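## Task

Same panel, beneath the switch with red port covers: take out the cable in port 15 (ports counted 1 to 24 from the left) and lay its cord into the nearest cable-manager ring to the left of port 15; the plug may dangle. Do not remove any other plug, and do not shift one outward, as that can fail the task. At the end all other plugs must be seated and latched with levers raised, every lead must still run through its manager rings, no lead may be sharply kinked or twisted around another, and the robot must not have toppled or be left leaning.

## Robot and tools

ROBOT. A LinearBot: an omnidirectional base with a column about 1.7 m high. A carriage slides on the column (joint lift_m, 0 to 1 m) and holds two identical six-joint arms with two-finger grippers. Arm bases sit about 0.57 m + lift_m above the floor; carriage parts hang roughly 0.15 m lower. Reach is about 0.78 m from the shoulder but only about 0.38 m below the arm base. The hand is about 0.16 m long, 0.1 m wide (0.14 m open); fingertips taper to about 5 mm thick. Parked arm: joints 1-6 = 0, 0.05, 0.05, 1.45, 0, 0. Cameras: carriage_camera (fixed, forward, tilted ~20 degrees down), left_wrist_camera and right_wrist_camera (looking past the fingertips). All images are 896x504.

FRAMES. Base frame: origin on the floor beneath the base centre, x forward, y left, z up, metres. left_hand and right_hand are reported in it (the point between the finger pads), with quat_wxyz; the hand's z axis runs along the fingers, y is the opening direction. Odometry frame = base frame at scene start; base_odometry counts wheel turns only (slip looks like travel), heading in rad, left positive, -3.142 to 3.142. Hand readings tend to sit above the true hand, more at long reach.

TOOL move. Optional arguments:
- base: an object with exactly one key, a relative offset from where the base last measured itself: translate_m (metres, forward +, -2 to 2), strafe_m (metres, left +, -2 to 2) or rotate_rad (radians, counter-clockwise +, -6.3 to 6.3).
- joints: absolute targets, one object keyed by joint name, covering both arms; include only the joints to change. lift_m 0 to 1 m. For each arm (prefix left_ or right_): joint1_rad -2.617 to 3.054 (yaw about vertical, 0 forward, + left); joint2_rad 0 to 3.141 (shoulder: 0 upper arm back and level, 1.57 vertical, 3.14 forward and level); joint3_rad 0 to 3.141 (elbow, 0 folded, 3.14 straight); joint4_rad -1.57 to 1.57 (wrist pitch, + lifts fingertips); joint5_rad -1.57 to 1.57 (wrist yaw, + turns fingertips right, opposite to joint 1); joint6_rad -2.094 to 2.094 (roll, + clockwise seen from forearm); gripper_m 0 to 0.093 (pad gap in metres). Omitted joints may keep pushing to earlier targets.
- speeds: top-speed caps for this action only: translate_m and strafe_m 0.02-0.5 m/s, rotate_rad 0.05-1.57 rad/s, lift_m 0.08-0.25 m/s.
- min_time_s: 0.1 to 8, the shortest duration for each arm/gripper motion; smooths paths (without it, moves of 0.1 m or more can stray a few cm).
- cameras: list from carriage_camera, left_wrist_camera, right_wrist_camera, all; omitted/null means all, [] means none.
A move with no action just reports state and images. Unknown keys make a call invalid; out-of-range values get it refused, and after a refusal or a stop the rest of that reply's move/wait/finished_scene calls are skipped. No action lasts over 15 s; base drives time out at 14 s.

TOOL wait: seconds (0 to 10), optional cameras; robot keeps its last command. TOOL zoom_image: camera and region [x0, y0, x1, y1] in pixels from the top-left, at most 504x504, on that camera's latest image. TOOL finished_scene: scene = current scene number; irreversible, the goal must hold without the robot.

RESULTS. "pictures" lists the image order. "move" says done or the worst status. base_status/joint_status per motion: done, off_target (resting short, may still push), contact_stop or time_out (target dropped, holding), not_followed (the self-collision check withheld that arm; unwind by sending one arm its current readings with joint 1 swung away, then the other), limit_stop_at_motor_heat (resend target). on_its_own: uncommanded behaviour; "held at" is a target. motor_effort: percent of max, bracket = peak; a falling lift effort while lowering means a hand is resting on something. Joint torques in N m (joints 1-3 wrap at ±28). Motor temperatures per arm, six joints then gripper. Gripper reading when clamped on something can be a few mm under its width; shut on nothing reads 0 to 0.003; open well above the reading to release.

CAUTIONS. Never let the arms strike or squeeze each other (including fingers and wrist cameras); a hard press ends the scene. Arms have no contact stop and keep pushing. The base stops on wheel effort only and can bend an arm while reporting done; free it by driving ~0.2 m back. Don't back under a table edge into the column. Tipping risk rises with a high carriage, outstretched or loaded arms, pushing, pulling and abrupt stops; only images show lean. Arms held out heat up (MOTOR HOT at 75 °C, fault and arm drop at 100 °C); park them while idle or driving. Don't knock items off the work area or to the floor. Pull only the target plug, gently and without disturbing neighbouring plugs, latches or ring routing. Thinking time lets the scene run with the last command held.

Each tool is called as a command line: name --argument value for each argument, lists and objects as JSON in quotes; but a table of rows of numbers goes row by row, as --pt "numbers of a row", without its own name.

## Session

move

Scene clock: 0.00 s.
Joint torques (N m): no reading
Motor temperatures (°C): left_arm=[32 42 40 39 29 27 30] | right_arm=[30 35 36 39 28 28 27]
base_odometry: x=+0.000 y=+0.000 heading=+0.000
base_status: not commanded
joint_positions: lift_m=+0.300 left_joint1_rad=-0.007 left_joint2_rad=+0.049 left_joint3_rad=+0.059 left_joint4_rad=+1.465 left_joint5_rad=+0.028 left_joint6_rad=-0.029 left_gripper_m=+0.09396 right_joint1_rad=+0.017 right_joint2_rad=+0.052 right_joint3_rad=+0.056 right_joint4_rad=+1.418 right_joint5_rad=-0.009 right_joint6_rad=+0.027 right_gripper_m=+0.09396
joint_status: not commanded
motor_effort: lift_m=+39 drive_wheels=+0
left_hand: x=+0.2513 y=+0.3148 z=+1.3177 quat_wxyz=(+0.999, +0.014, +0.048, -0.019) (m; base frame)
right_hand: x=+0.2645 y=-0.3176 z=+1.3154 quat_wxyz=(+0.997, -0.004, +0.074, +0.023) (m; base frame)
pictures: carriage_camera, left_wrist_camera, right_wrist_camera

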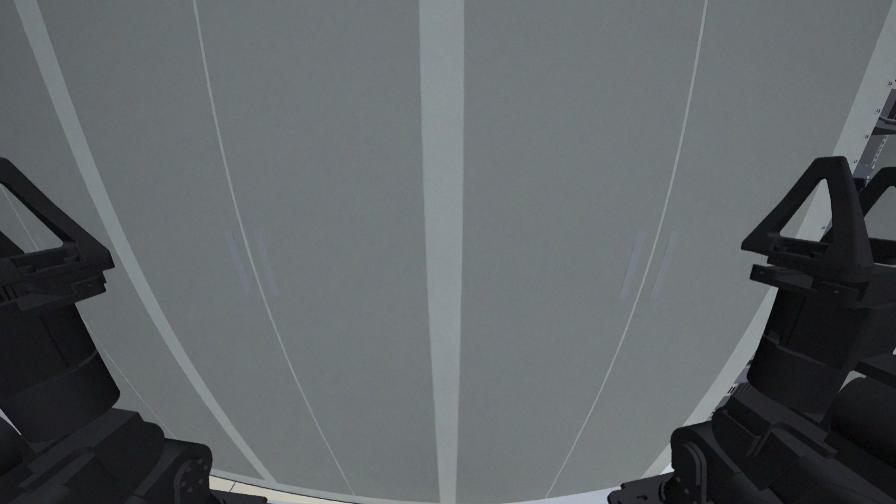

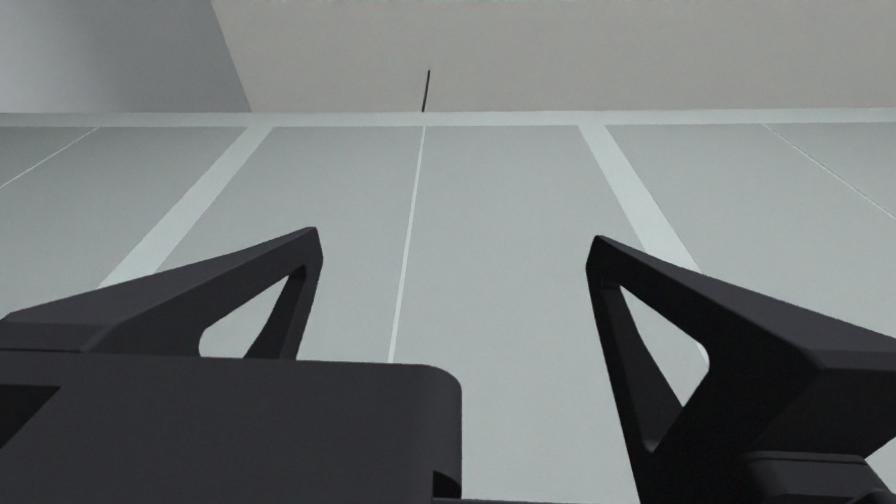

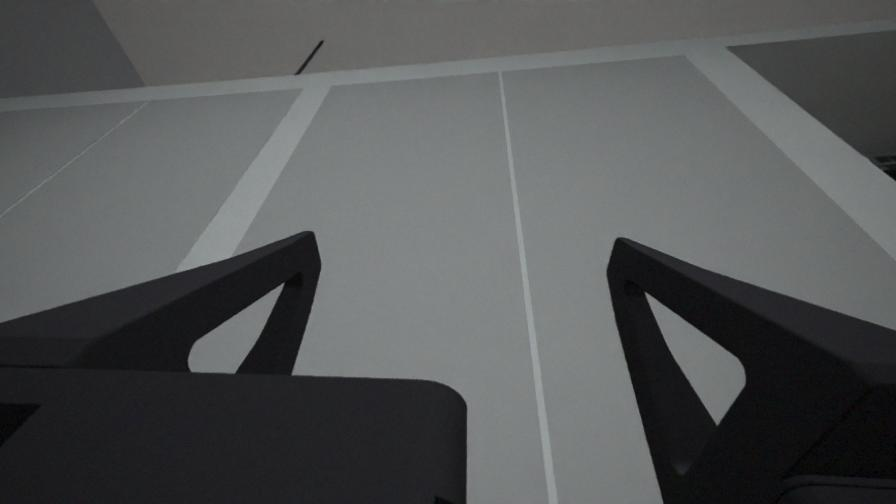

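move --base '{"strafe_m":-1.0}' --cameras '["carriage_camera"]'

Scene clock: 4.60 s.
Joint torques (N m): left_arm=[-0.72 4.88 5.94 -0.15 0.04 0.05] | right_arm=[0.16 3.78 6.28 -0.29 0.02 -0.16]
move: done
base_odometry: x=-0.001 y=-1.000 heading=+0.000
base_status: done
joint_positions: lift_m=+0.300 left_joint1_rad=-0.007 left_joint2_rad=+0.049 left_joint3_rad=+0.059 left_joint4_rad=+1.464 left_joint5_rad=+0.028 left_joint6_rad=-0.029 left_gripper_m=+0.09396 right_joint1_rad=+0.018 right_joint2_rad=+0.052 right_joint3_rad=+0.056 right_joint4_rad=+1.418 right_joint5_rad=-0.008 right_joint6_rad=+0.027 right_gripper_m=+0.09396
joint_status: not commanded
motor_effort: lift_m=+39(40) drive_wheels=-2(13)
left_hand: x=+0.2514 y=+0.3148 z=+1.3177 quat_wxyz=(+0.999, +0.014, +0.048, -0.019) (m; base frame)
right_hand: x=+0.2645 y=-0.3177 z=+1.3154 quat_wxyz=(+0.997, -0.004, +0.074, +0.023) (m; base frame)
pictures: carriage_camera

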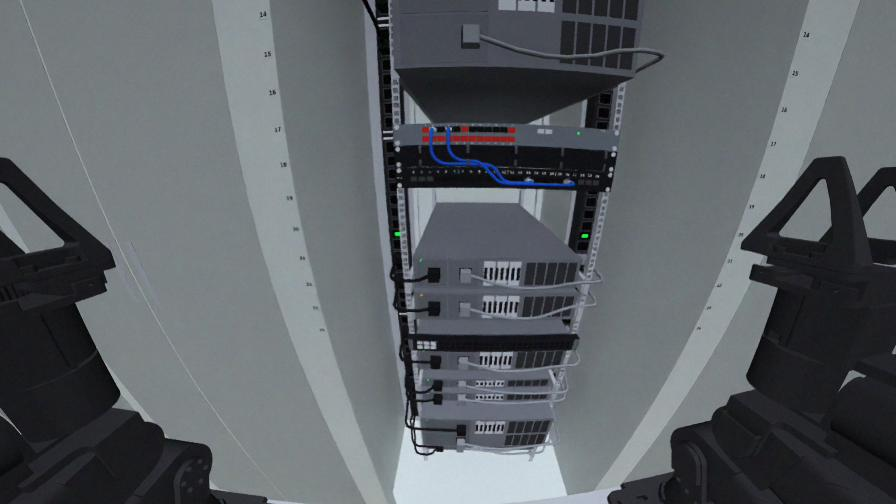

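zoom_image --camera "carriage_camera" --region '[385, 110, 505, 200]'

zoom_image --camera "carriage_camera" --region '[490, 130, 610, 200]'

Scaled by 4.200 from the camera's 896x504 image, which has a finer 1280x720 frame.

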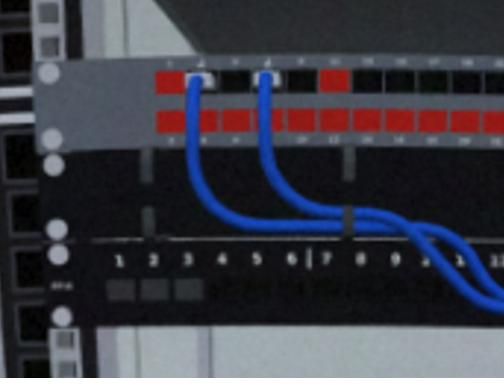

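Scaled by 4.200 from the camera's 896x504 image, which has a finer 1280x720 frame.

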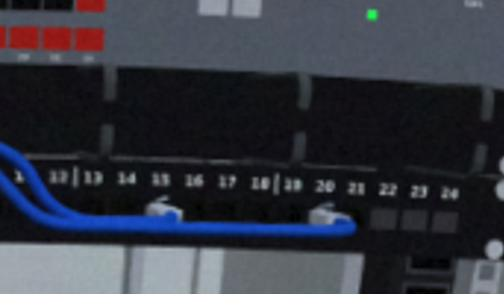

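move --base '{"translate_m":-0.4}' --joints '{"lift_m":0.64}' --cameras '["carriage_camera"]'

zoom_image --camera "carriage_camera" --region '[380, 200, 600, 320]'

Scene clock: 8.70 s.
Joint torques (N m): left_arm=[-0.66 4.81 5.87 -0.19 0.08 0.08] | right_arm=[0.17 3.86 6.24 -0.31 0.02 -0.16]
move: done
base_odometry: x=-0.401 y=-1.000 heading=+0.000
base_status: done
joint_positions: lift_m=+0.640 left_joint1_rad=-0.007 left_joint2_rad=+0.049 left_joint3_rad=+0.059 left_joint4_rad=+1.465 left_joint5_rad=+0.028 left_joint6_rad=-0.029 left_gripper_m=+0.09396 right_joint1_rad=+0.018 right_joint2_rad=+0.052 right_joint3_rad=+0.056 right_joint4_rad=+1.418 right_joint5_rad=-0.008 right_joint6_rad=+0.027 right_gripper_m=+0.09396
joint_status: all done
motor_effort: lift_m=+39(48) drive_wheels=-1(11)
left_hand: x=+0.2512 y=+0.3148 z=+1.6577 quat_wxyz=(+0.999, +0.014, +0.048, -0.019) (m; base frame)
right_hand: x=+0.2644 y=-0.3177 z=+1.6554 quat_wxyz=(+0.997, -0.004, +0.074, +0.023) (m; base frame)
pictures: carriage_camera

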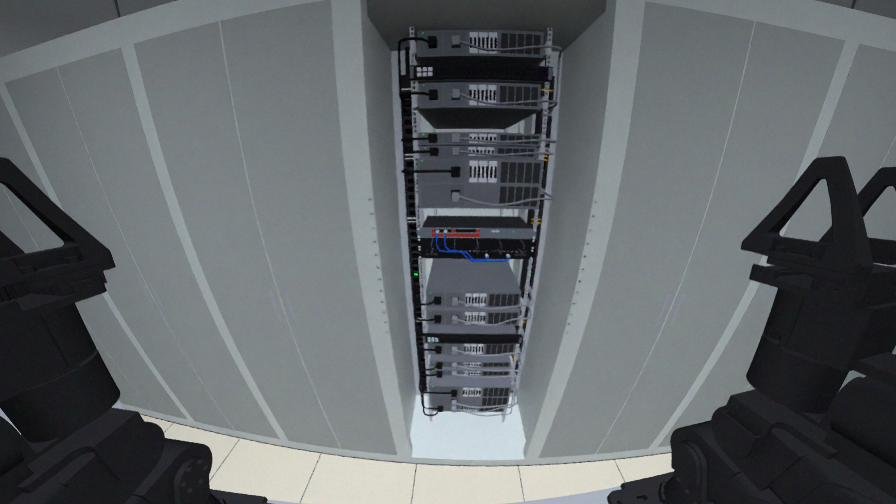

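Scaled by 2.291 from the camera's 896x504 image, which has a finer 1280x720 frame.

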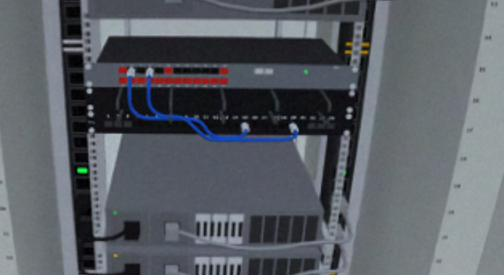

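move --joints '{"lift_m":0.65,"right_joint1_rad":0.463,"right_joint2_rad":2.483,"right_joint3_rad":1.109,"right_joint4_rad":1.374,"right_joint5_rad":0.463,"right_joint6_rad":1.57,"right_gripper_m":0.04,"left_joint1_rad":-0.299,"left_joint2_rad":2.02,"left_joint3_rad":0.674,"left_joint4_rad":1.347,"left_joint5_rad":0.411,"left_joint6_rad":-1.57,"left_gripper_m":0.085}' --min_time_s 4

Scene clock: 17.07 s.
Joint torques (N m): left_arm=[-1.25 -9.31 6.89 2.17 0.19 0.08] | right_arm=[0.83 -10.39 6.11 2 0.12 -0.1]
move: done
base_odometry: x=-0.401 y=-1.000 heading=+0.000
base_status: not commanded
joint_positions: lift_m=+0.650 left_joint1_rad=-0.293 left_joint2_rad=+2.003 left_joint3_rad=+0.652 left_joint4_rad=+1.358 left_joint5_rad=+0.401 left_joint6_rad=-1.561 left_gripper_m=+0.08507 right_joint1_rad=+0.456 right_joint2_rad=+2.464 right_joint3_rad=+1.092 right_joint4_rad=+1.387 right_joint5_rad=+0.453 right_joint6_rad=+1.555 right_gripper_m=+0.04009
joint_status: all done
motor_effort: lift_m=+37(47) drive_wheels=-1(2)
left_hand: x=+0.6623 y=+0.1186 z=+1.3628 quat_wxyz=(+0.305, -0.295, +0.640, -0.640) (m; base frame)
right_hand: x=+0.7641 y=-0.1399 z=+1.2882 quat_wxyz=(+0.505, +0.494, +0.500, +0.502) (m; base frame)
pictures: carriage_camera, left_wrist_camera, right_wrist_camera

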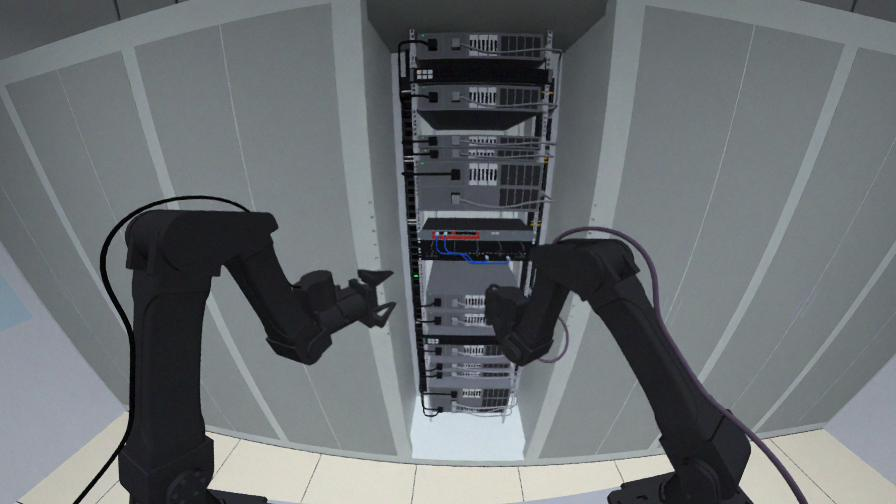

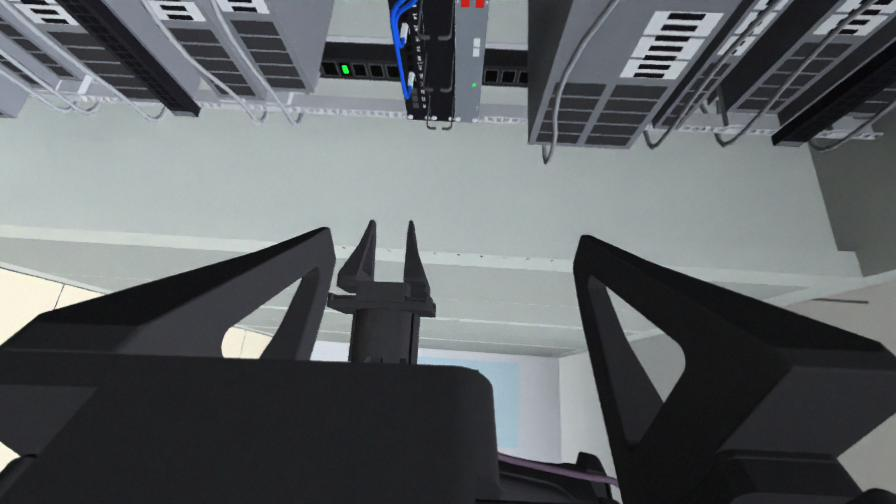

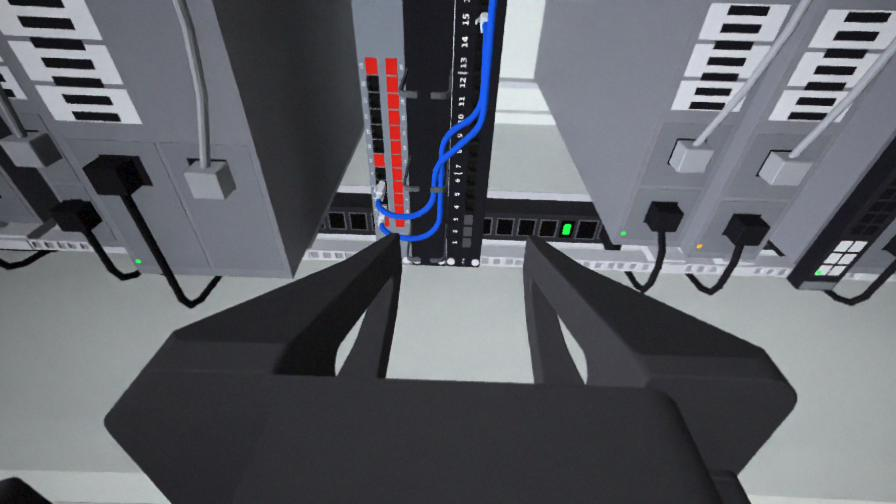

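move --base '{"translate_m":0.16}' --speeds '{"translate_m":0.15}'

zoom_image --camera "left_wrist_camera" --region '[330, 0, 510, 240]'

zoom_image --camera "right_wrist_camera" --region '[350, 0, 570, 300]'

Scene clock: 19.27 s.
Joint torques (N m): left_arm=[-1.07 -9.46 6.8 2.14 0.12 0.04] | right_arm=[0.55 -10.4 6.16 2.02 0.09 -0.11]
move: done
base_odometry: x=-0.241 y=-1.000 heading=-0.001
base_status: done
joint_positions: lift_m=+0.650 left_joint1_rad=-0.295 left_joint2_rad=+2.005 left_joint3_rad=+0.652 left_joint4_rad=+1.357 left_joint5_rad=+0.402 left_joint6_rad=-1.562 left_gripper_m=+0.08507 right_joint1_rad=+0.459 right_joint2_rad=+2.464 right_joint3_rad=+1.092 right_joint4_rad=+1.386 right_joint5_rad=+0.456 right_joint6_rad=+1.557 right_gripper_m=+0.04009
joint_status: not commanded
motor_effort: lift_m=+38(38) drive_wheels=-6(10)
left_hand: x=+0.6617 y=+0.1175 z=+1.3617 quat_wxyz=(+0.303, -0.295, +0.641, -0.640) (m; base frame)
right_hand: x=+0.7637 y=-0.1392 z=+1.2879 quat_wxyz=(+0.505, +0.494, +0.500, +0.502) (m; base frame)
pictures: carriage_camera, left_wrist_camera, right_wrist_camera

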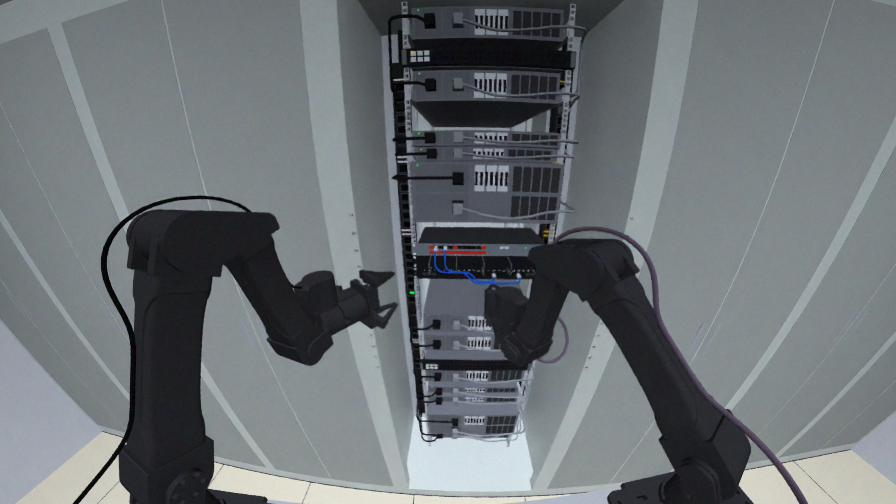

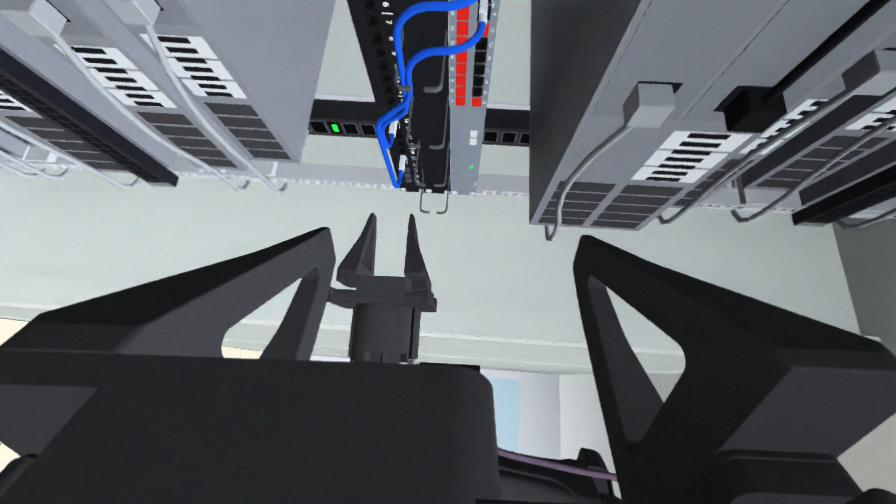

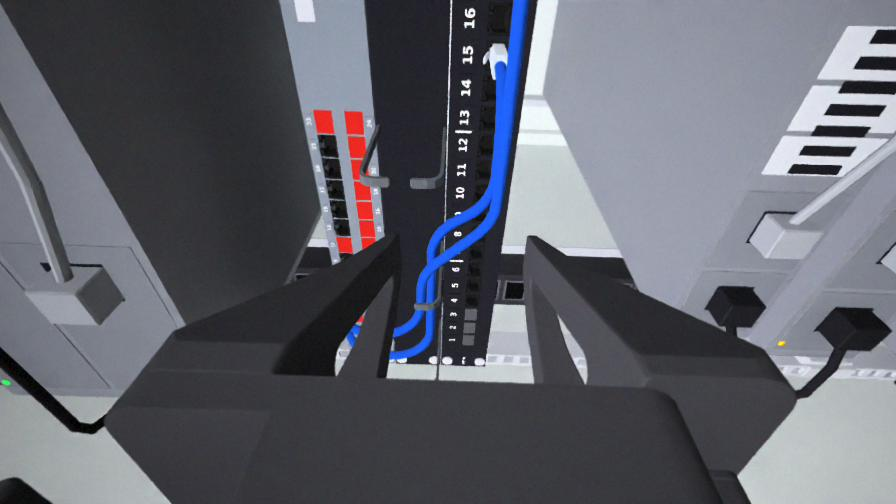

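Scaled by 2.100 from the camera's 896x504 image, which has a finer 1280x720 frame.

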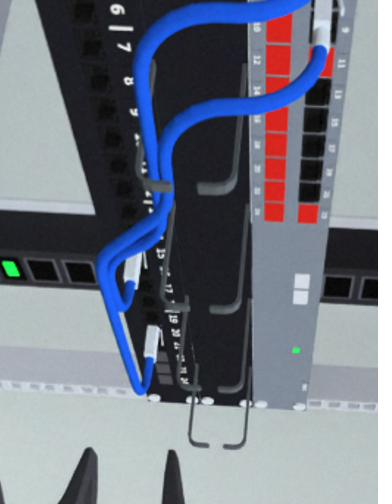

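Scaled by 1.680 from the camera's 896x504 image, which has a finer 1280x720 frame.

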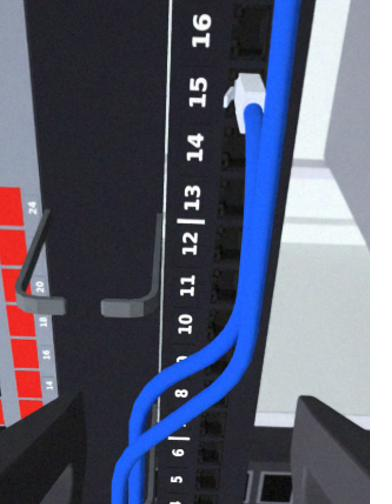

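move --base '{"translate_m":0.05}' --speeds '{"translate_m":0.1}' --joints '{"lift_m":0.638,"right_gripper_m":0.024}'

zoom_image --camera "left_wrist_camera" --region '[330, 40, 510, 260]'

zoom_image --camera "right_wrist_camera" --region '[400, 0, 570, 250]'

Scene clock: 21.60 s.
Joint torques (N m): left_arm=[-0.73 -10.13 6.43 2.25 0.34 0.13] | right_arm=[0.58 -11.32 5.61 2.11 0.09 -0.12]
move: done
base_odometry: x=-0.191 y=-1.001 heading=-0.001
base_status: done
joint_positions: lift_m=+0.638 left_joint1_rad=-0.297 left_joint2_rad=+2.011 left_joint3_rad=+0.655 left_joint4_rad=+1.351 left_joint5_rad=+0.383 left_joint6_rad=-1.565 left_gripper_m=+0.08507 right_joint1_rad=+0.459 right_joint2_rad=+2.473 right_joint3_rad=+1.096 right_joint4_rad=+1.380 right_joint5_rad=+0.458 right_joint6_rad=+1.557 right_gripper_m=+0.02410
joint_status: all done
motor_effort: lift_m=+40(40) drive_wheels=+6(14)
left_hand: x=+0.6642 y=+0.1190 z=+1.3465 quat_wxyz=(+0.305, -0.304, +0.640, -0.636) (m; base frame)
right_hand: x=+0.7640 y=-0.1391 z=+1.2711 quat_wxyz=(+0.503, +0.496, +0.502, +0.498) (m; base frame)
pictures: carriage_camera, left_wrist_camera, right_wrist_camera

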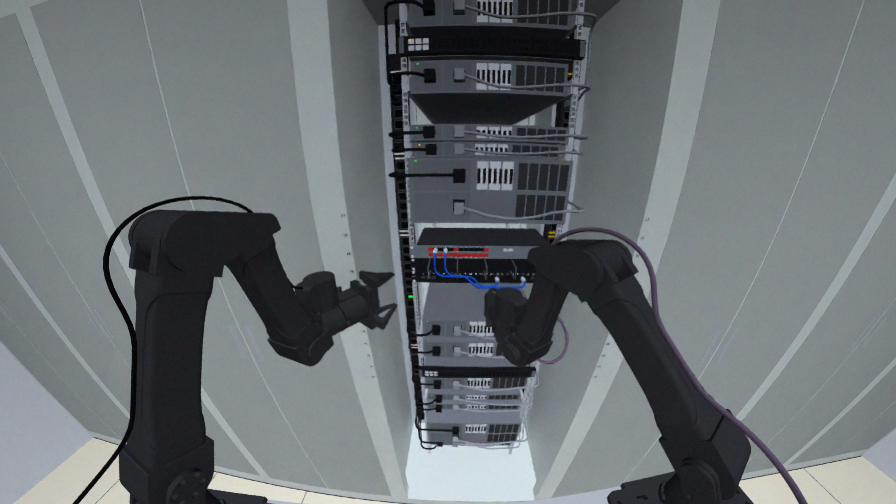

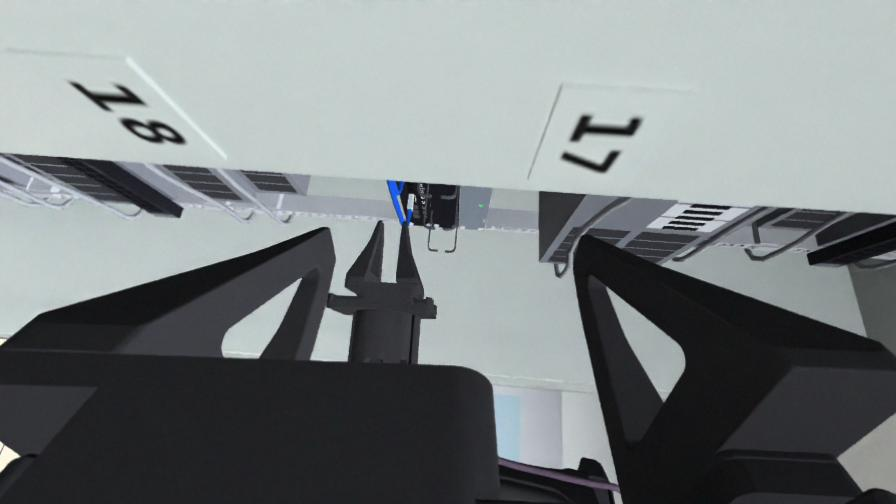

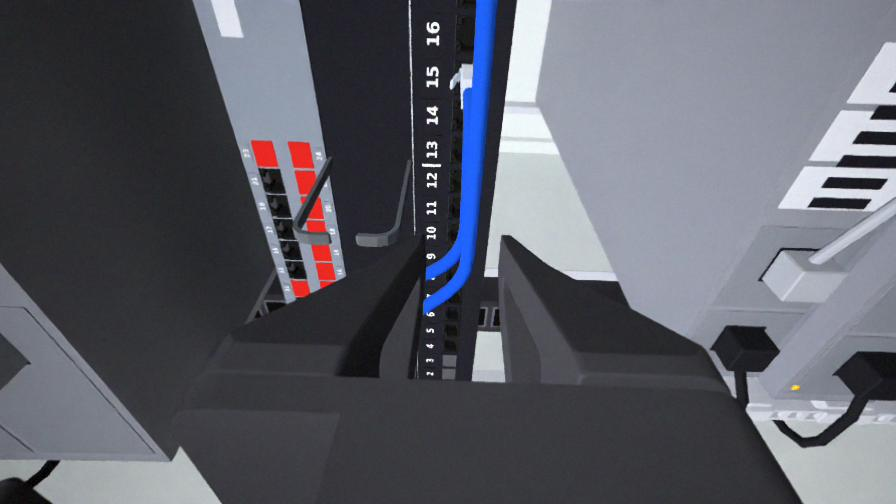

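Scaled by 2.291 from the camera's 896x504 image, which has a finer 1280x720 frame.

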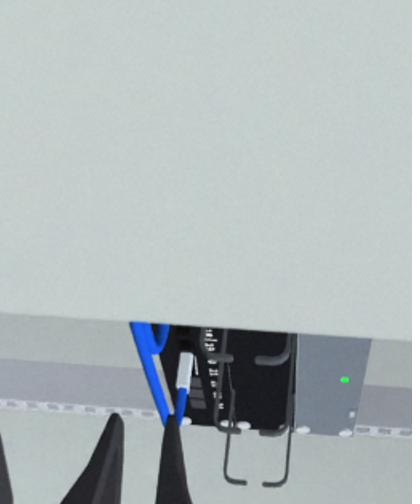

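Scaled by 2.016 from the camera's 896x504 image, which has a finer 1280x720 frame.

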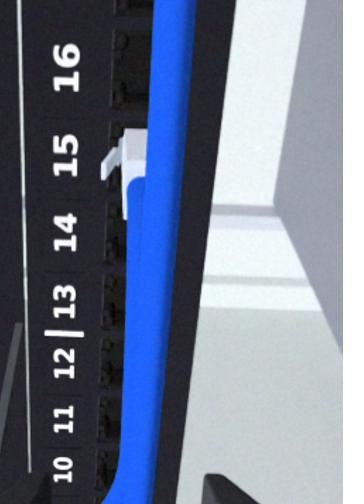

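move --base '{"strafe_m":-0.032}' --speeds '{"strafe_m":0.06}' --joints '{"left_joint1_rad":-0.572,"left_joint2_rad":1.936,"left_joint3_rad":0.613,"left_joint4_rad":1.323,"left_joint5_rad":0.228}' --min_time_s 2 --cameras '[]'

move --base '{"translate_m":0.035}' --speeds '{"translate_m":0.05}'

zoom_image --camera "left_wrist_camera" --region '[330, 40, 510, 260]'

zoom_image --camera "right_wrist_camera" --region '[380, 50, 540, 250]'

Scene clock: 25.87 s.
Joint torques (N m): left_arm=[-1.11 -13.74 3.37 2.14 -0.09 0.06] | right_arm=[0.58 -11.28 5.7 2.08 0.07 -0.12]
move: done
base_odometry: x=-0.191 y=-1.033 heading=-0.001
base_status: done
joint_positions: lift_m=+0.638 left_joint1_rad=-0.566 left_joint2_rad=+1.966 left_joint3_rad=+0.628 left_joint4_rad=+1.336 left_joint5_rad=+0.239 left_joint6_rad=-1.565 left_gripper_m=+0.08507 right_joint1_rad=+0.459 right_joint2_rad=+2.473 right_joint3_rad=+1.096 right_joint4_rad=+1.380 right_joint5_rad=+0.459 right_joint6_rad=+1.557 right_gripper_m=+0.02410
joint_status: all done
motor_effort: lift_m=+39(40) drive_wheels=+2(13)
left_hand: x=+0.6083 y=+0.0293 z=+1.3543 quat_wxyz=(+0.266, -0.263, +0.657, -0.655) (m; base frame)
right_hand: x=+0.7640 y=-0.1392 z=+1.2711 quat_wxyz=(+0.504, +0.496, +0.502, +0.498) (m; base frame)
pictures: none
No camera images: "cameras" was empty.

Scene clock: 27.13 s.
Joint torques (N m): left_arm=[-0.91 -13.49 3.32 2.1 -0.03 0.11] | right_arm=[0.4 -11.23 5.7 2.06 0.08 -0.11]
move: done
base_odometry: x=-0.156 y=-1.033 heading=-0.002
base_status: done
joint_positions: lift_m=+0.638 left_joint1_rad=-0.567 left_joint2_rad=+1.964 left_joint3_rad=+0.628 left_joint4_rad=+1.334 left_joint5_rad=+0.236 left_joint6_rad=-1.565 left_gripper_m=+0.08507 right_joint1_rad=+0.461 right_joint2_rad=+2.473 right_joint3_rad=+1.096 right_joint4_rad=+1.380 right_joint5_rad=+0.459 right_joint6_rad=+1.557 right_gripper_m=+0.02410
joint_status: not commanded
motor_effort: lift_m=+39(40) drive_wheels=-5(11)
left_hand: x=+0.6084 y=+0.0294 z=+1.3548 quat_wxyz=(+0.266, -0.263, +0.657, -0.654) (m; base frame)
right_hand: x=+0.7637 y=-0.1384 z=+1.2711 quat_wxyz=(+0.503, +0.496, +0.503, +0.498) (m; base frame)
pictures: carriage_camera, left_wrist_camera, right_wrist_camera

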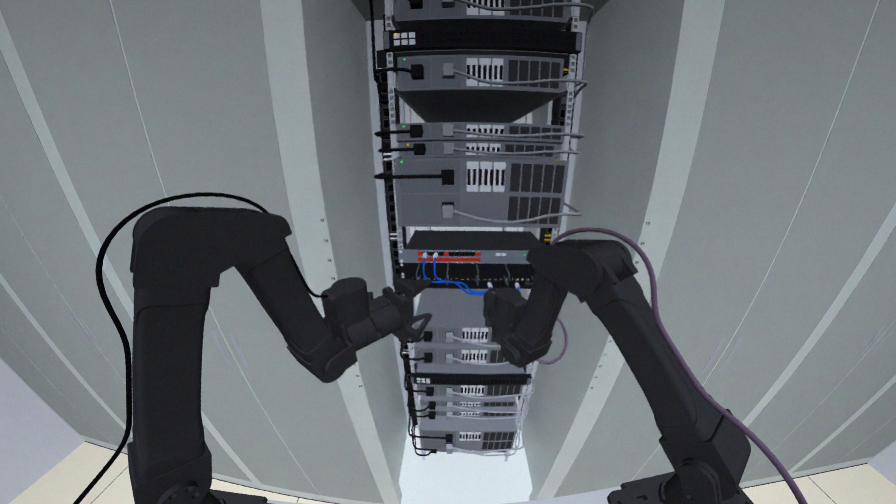

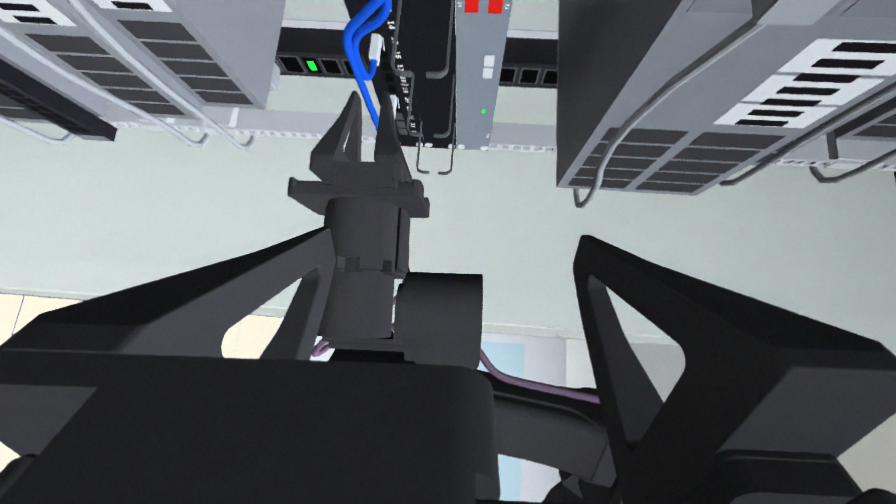

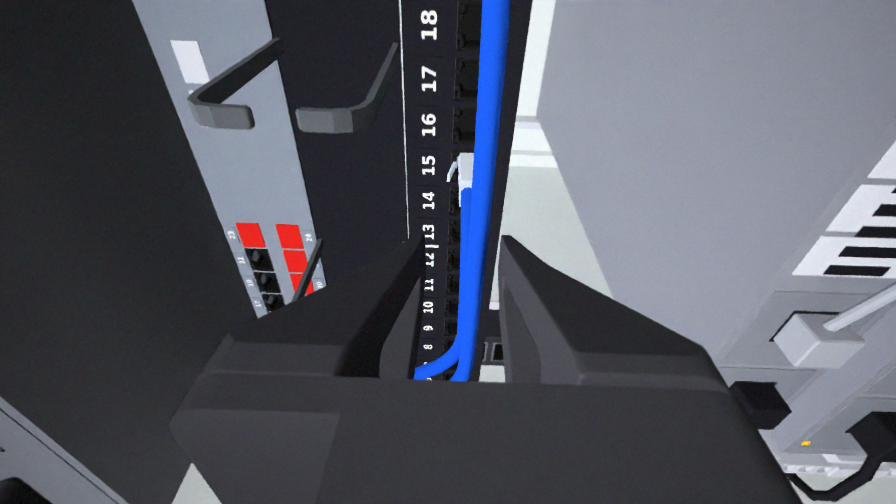

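Scaled by 2.291 from the camera's 896x504 image, which has a finer 1280x720 frame.

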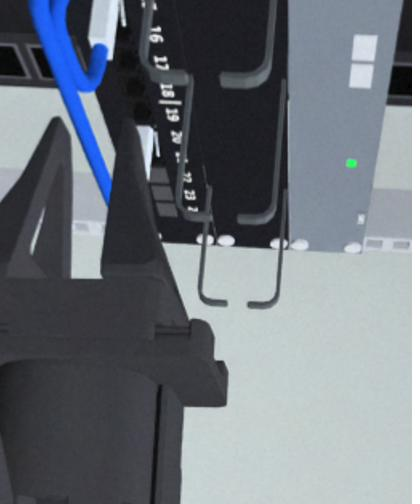

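Scaled by 2.520 from the camera's 896x504 image, which has a finer 1280x720 frame.

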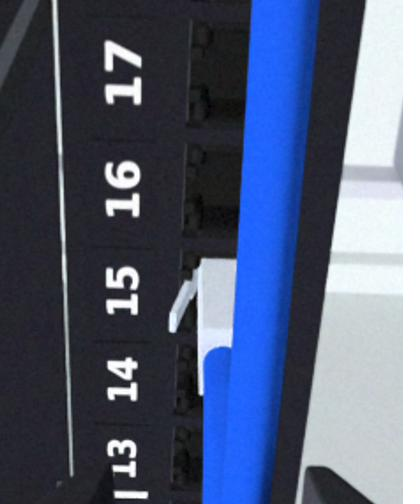

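move --joints '{"right_gripper_m":0.0145,"lift_m":0.639}' --cameras '[]'

move --base '{"translate_m":0.022}' --speeds '{"translate_m":0.03}' --cameras '["left_wrist_camera","right_wrist_camera"]'

zoom_image --camera "left_wrist_camera" --region '[330, 40, 450, 180]'

zoom_image --camera "right_wrist_camera" --region '[400, 120, 540, 280]'

Scene clock: 28.67 s.
Joint torques (N m): left_arm=[-0.98 -13.39 3.41 2.2 -0.03 0.1] | right_arm=[0.43 -11.29 5.65 2.09 0.08 -0.12]
move: done
base_odometry: x=-0.156 y=-1.033 heading=-0.002
base_status: not commanded
joint_positions: lift_m=+0.639 left_joint1_rad=-0.567 left_joint2_rad=+1.962 left_joint3_rad=+0.628 left_joint4_rad=+1.332 left_joint5_rad=+0.236 left_joint6_rad=-1.565 left_gripper_m=+0.08507 right_joint1_rad=+0.461 right_joint2_rad=+2.473 right_joint3_rad=+1.097 right_joint4_rad=+1.380 right_joint5_rad=+0.459 right_joint6_rad=+1.558 right_gripper_m=+0.01459
joint_status: all done
motor_effort: lift_m=+40(45) drive_wheels=-5(6)
left_hand: x=+0.6084 y=+0.0294 z=+1.3559 quat_wxyz=(+0.266, -0.263, +0.657, -0.654) (m; base frame)
right_hand: x=+0.7638 y=-0.1383 z=+1.2720 quat_wxyz=(+0.503, +0.496, +0.503, +0.498) (m; base frame)
pictures: none
No camera images: "cameras" was empty.

Scene clock: 29.83 s.
Joint torques (N m): left_arm=[-0.84 -13.29 3.28 2.19 -0.04 0.1] | right_arm=[0.44 -11.28 5.63 2.05 0.07 -0.11]
move: done
base_odometry: x=-0.134 y=-1.033 heading=-0.002
base_status: done
joint_positions: lift_m=+0.639 left_joint1_rad=-0.569 left_joint2_rad=+1.962 left_joint3_rad=+0.628 left_joint4_rad=+1.331 left_joint5_rad=+0.234 left_joint6_rad=-1.565 left_gripper_m=+0.08507 right_joint1_rad=+0.461 right_joint2_rad=+2.473 right_joint3_rad=+1.097 right_joint4_rad=+1.380 right_joint5_rad=+0.459 right_joint6_rad=+1.558 right_gripper_m=+0.01459
joint_status: not commanded
motor_effort: lift_m=+40(41) drive_wheels=-5(16)
left_hand: x=+0.6080 y=+0.0288 z=+1.3558 quat_wxyz=(+0.266, -0.263, +0.657, -0.654) (m; base frame)
right_hand: x=+0.7638 y=-0.1383 z=+1.2720 quat_wxyz=(+0.503, +0.496, +0.503, +0.498) (m; base frame)
pictures: left_wrist_camera, right_wrist_camera

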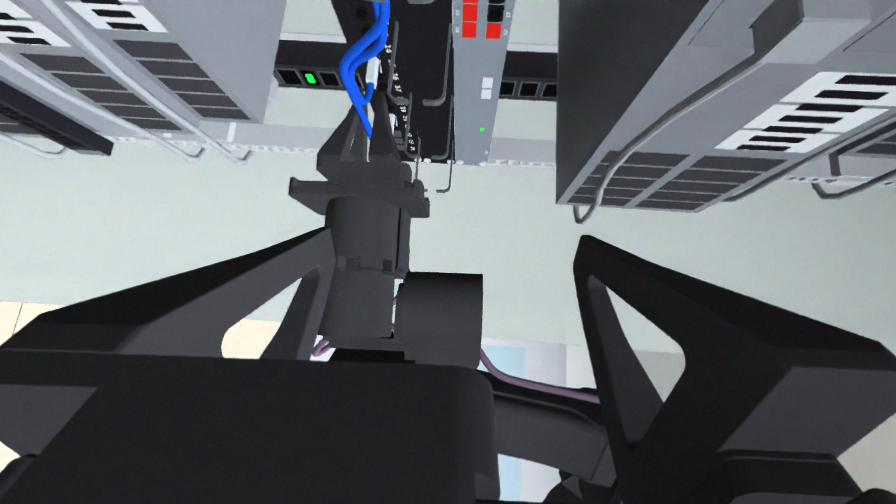

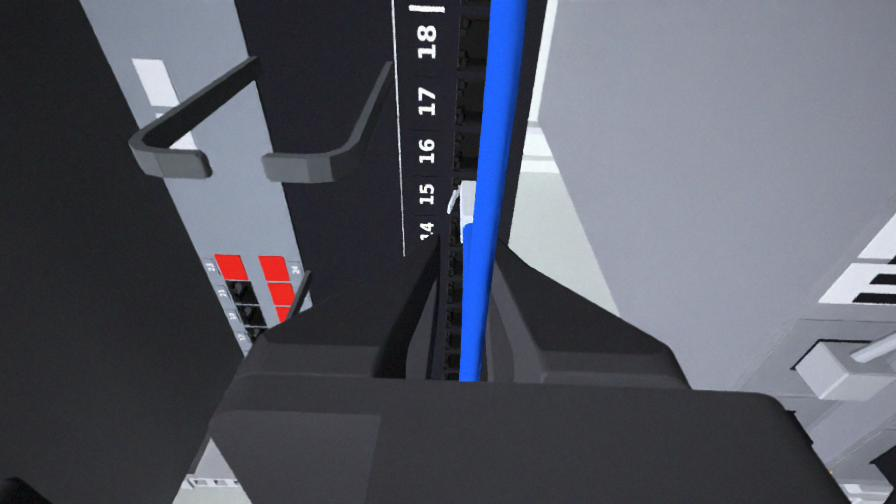

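Scaled by 3.600 from the camera's 896x504 image, which has a finer 1280x720 frame.

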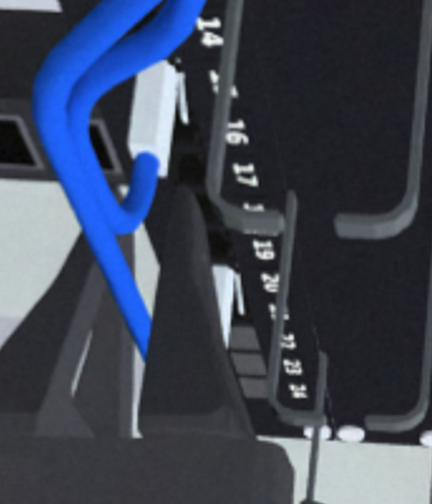

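Scaled by 3.150 from the camera's 896x504 image, which has a finer 1280x720 frame.

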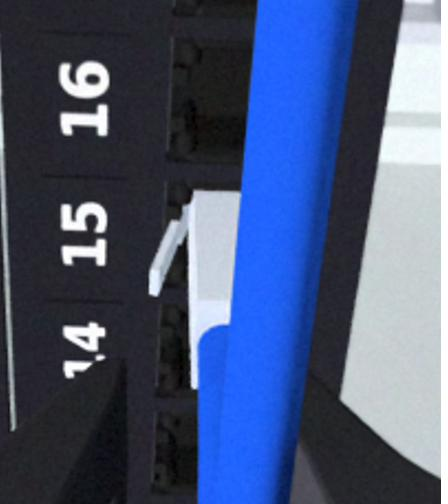

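move --base '{"translate_m":-0.1}' --speeds '{"translate_m":0.1}' --cameras '[]'

move --joints '{"left_joint1_rad":-0.627,"left_joint2_rad":2.749,"left_joint3_rad":1.843,"left_joint4_rad":0.906,"left_joint5_rad":-0.227,"left_joint6_rad":-1.57,"left_gripper_m":0.0}' --min_time_s 3

zoom_image --camera "left_wrist_camera" --region '[350, 0, 550, 260]'

Scene clock: 34.00 s.
Joint torques (N m): left_arm=[-0.69 -13.42 3.32 2.23 0.01 0.1] | right_arm=[0.46 -11.23 5.67 2.08 0.07 -0.12]
Motor temperatures (°C): left_arm=[32 48 42 42 29 27 30] | right_arm=[30 39 38 42 28 28 27]
move: done
base_odometry: x=-0.234 y=-1.033 heading=-0.003
base_status: done
joint_positions: lift_m=+0.639 left_joint1_rad=-0.570 left_joint2_rad=+1.962 left_joint3_rad=+0.628 left_joint4_rad=+1.331 left_joint5_rad=+0.234 left_joint6_rad=-1.565 left_gripper_m=+0.08507 right_joint1_rad=+0.461 right_joint2_rad=+2.473 right_joint3_rad=+1.097 right_joint4_rad=+1.380 right_joint5_rad=+0.459 right_joint6_rad=+1.558 right_gripper_m=+0.01459
joint_status: not commanded
motor_effort: lift_m=+40(41) drive_wheels=-2(13)
left_hand: x=+0.6077 y=+0.0284 z=+1.3558 quat_wxyz=(+0.266, -0.263, +0.657, -0.654) (m; base frame)
right_hand: x=+0.7638 y=-0.1385 z=+1.2720 quat_wxyz=(+0.503, +0.496, +0.502, +0.498) (m; base frame)
pictures: none
No camera images: "cameras" was empty.

Scene clock: 37.30 s.
Joint torques (N m): left_arm=[-1.29 -16.64 9.69 2.11 -0.01 0.08] | right_arm=[0.42 -11.26 5.67 2.08 0.07 -0.12]
move: done
base_odometry: x=-0.234 y=-1.033 heading=-0.003
base_status: not commanded
joint_positions: lift_m=+0.639 left_joint1_rad=-0.621 left_joint2_rad=+2.722 left_joint3_rad=+1.814 left_joint4_rad=+0.919 left_joint5_rad=-0.217 left_joint6_rad=-1.565 left_gripper_m=+0.00059 right_joint1_rad=+0.461 right_joint2_rad=+2.473 right_joint3_rad=+1.097 right_joint4_rad=+1.380 right_joint5_rad=+0.459 right_joint6_rad=+1.558 right_gripper_m=+0.01459
joint_status: all done
motor_effort: lift_m=+40(41) drive_wheels=-1(3)
left_hand: x=+0.8187 y=-0.0579 z=+1.2902 quat_wxyz=(+0.392, -0.386, +0.588, -0.593) (m; base frame)
right_hand: x=+0.7638 y=-0.1385 z=+1.2720 quat_wxyz=(+0.503, +0.496, +0.502, +0.498) (m; base frame)
pictures: carriage_camera, left_wrist_camera, right_wrist_camera

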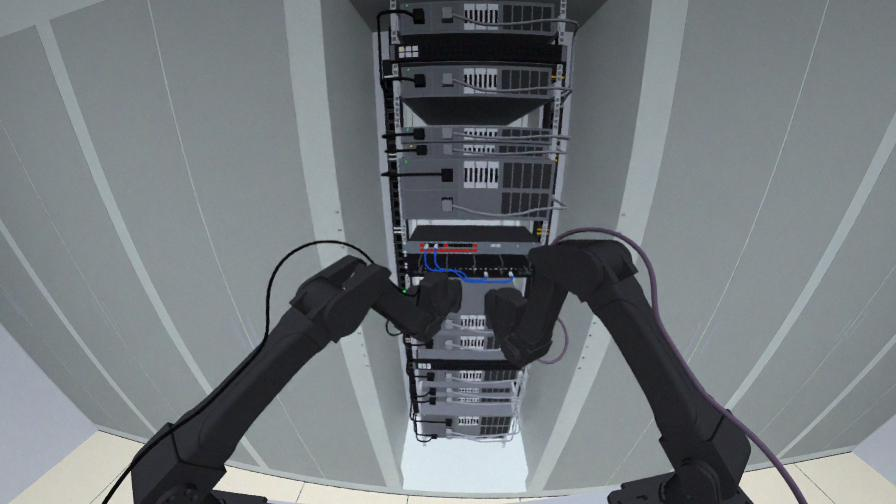

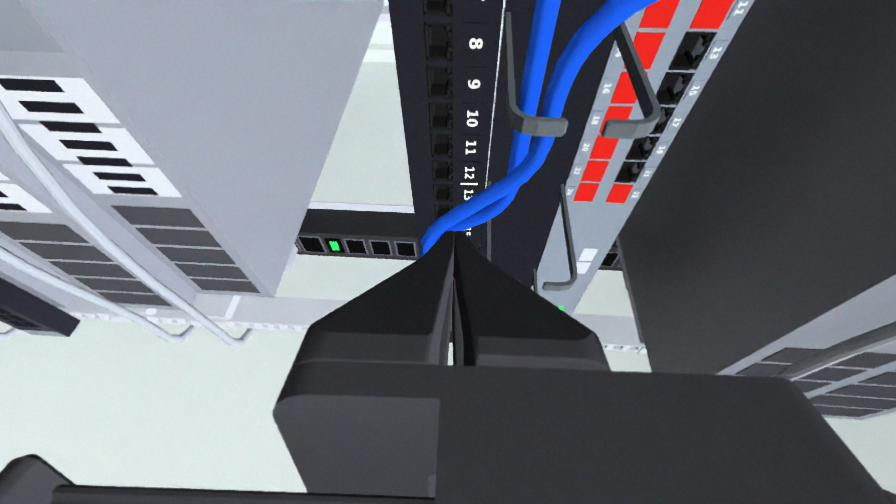

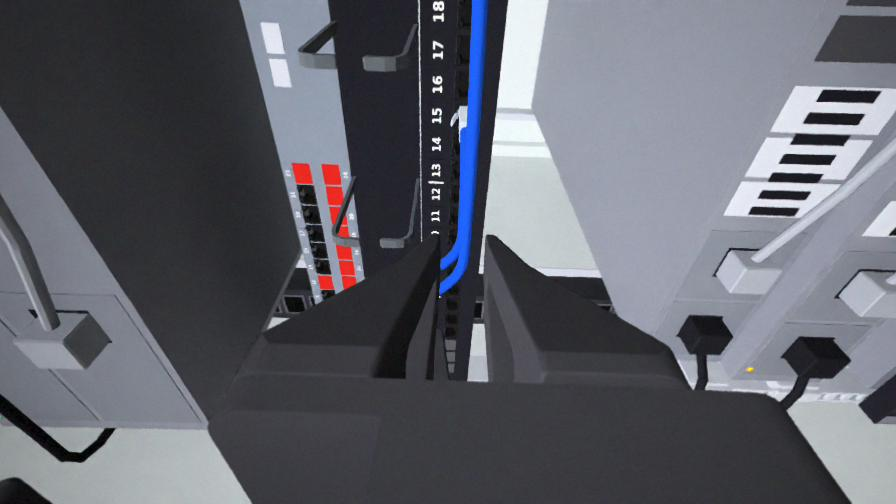

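Scaled by 1.938 from the camera's 896x504 image, which has a finer 1280x720 frame.

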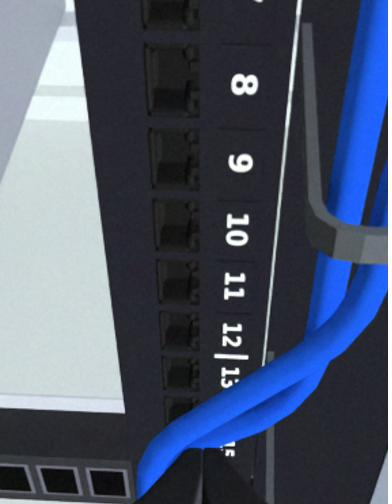

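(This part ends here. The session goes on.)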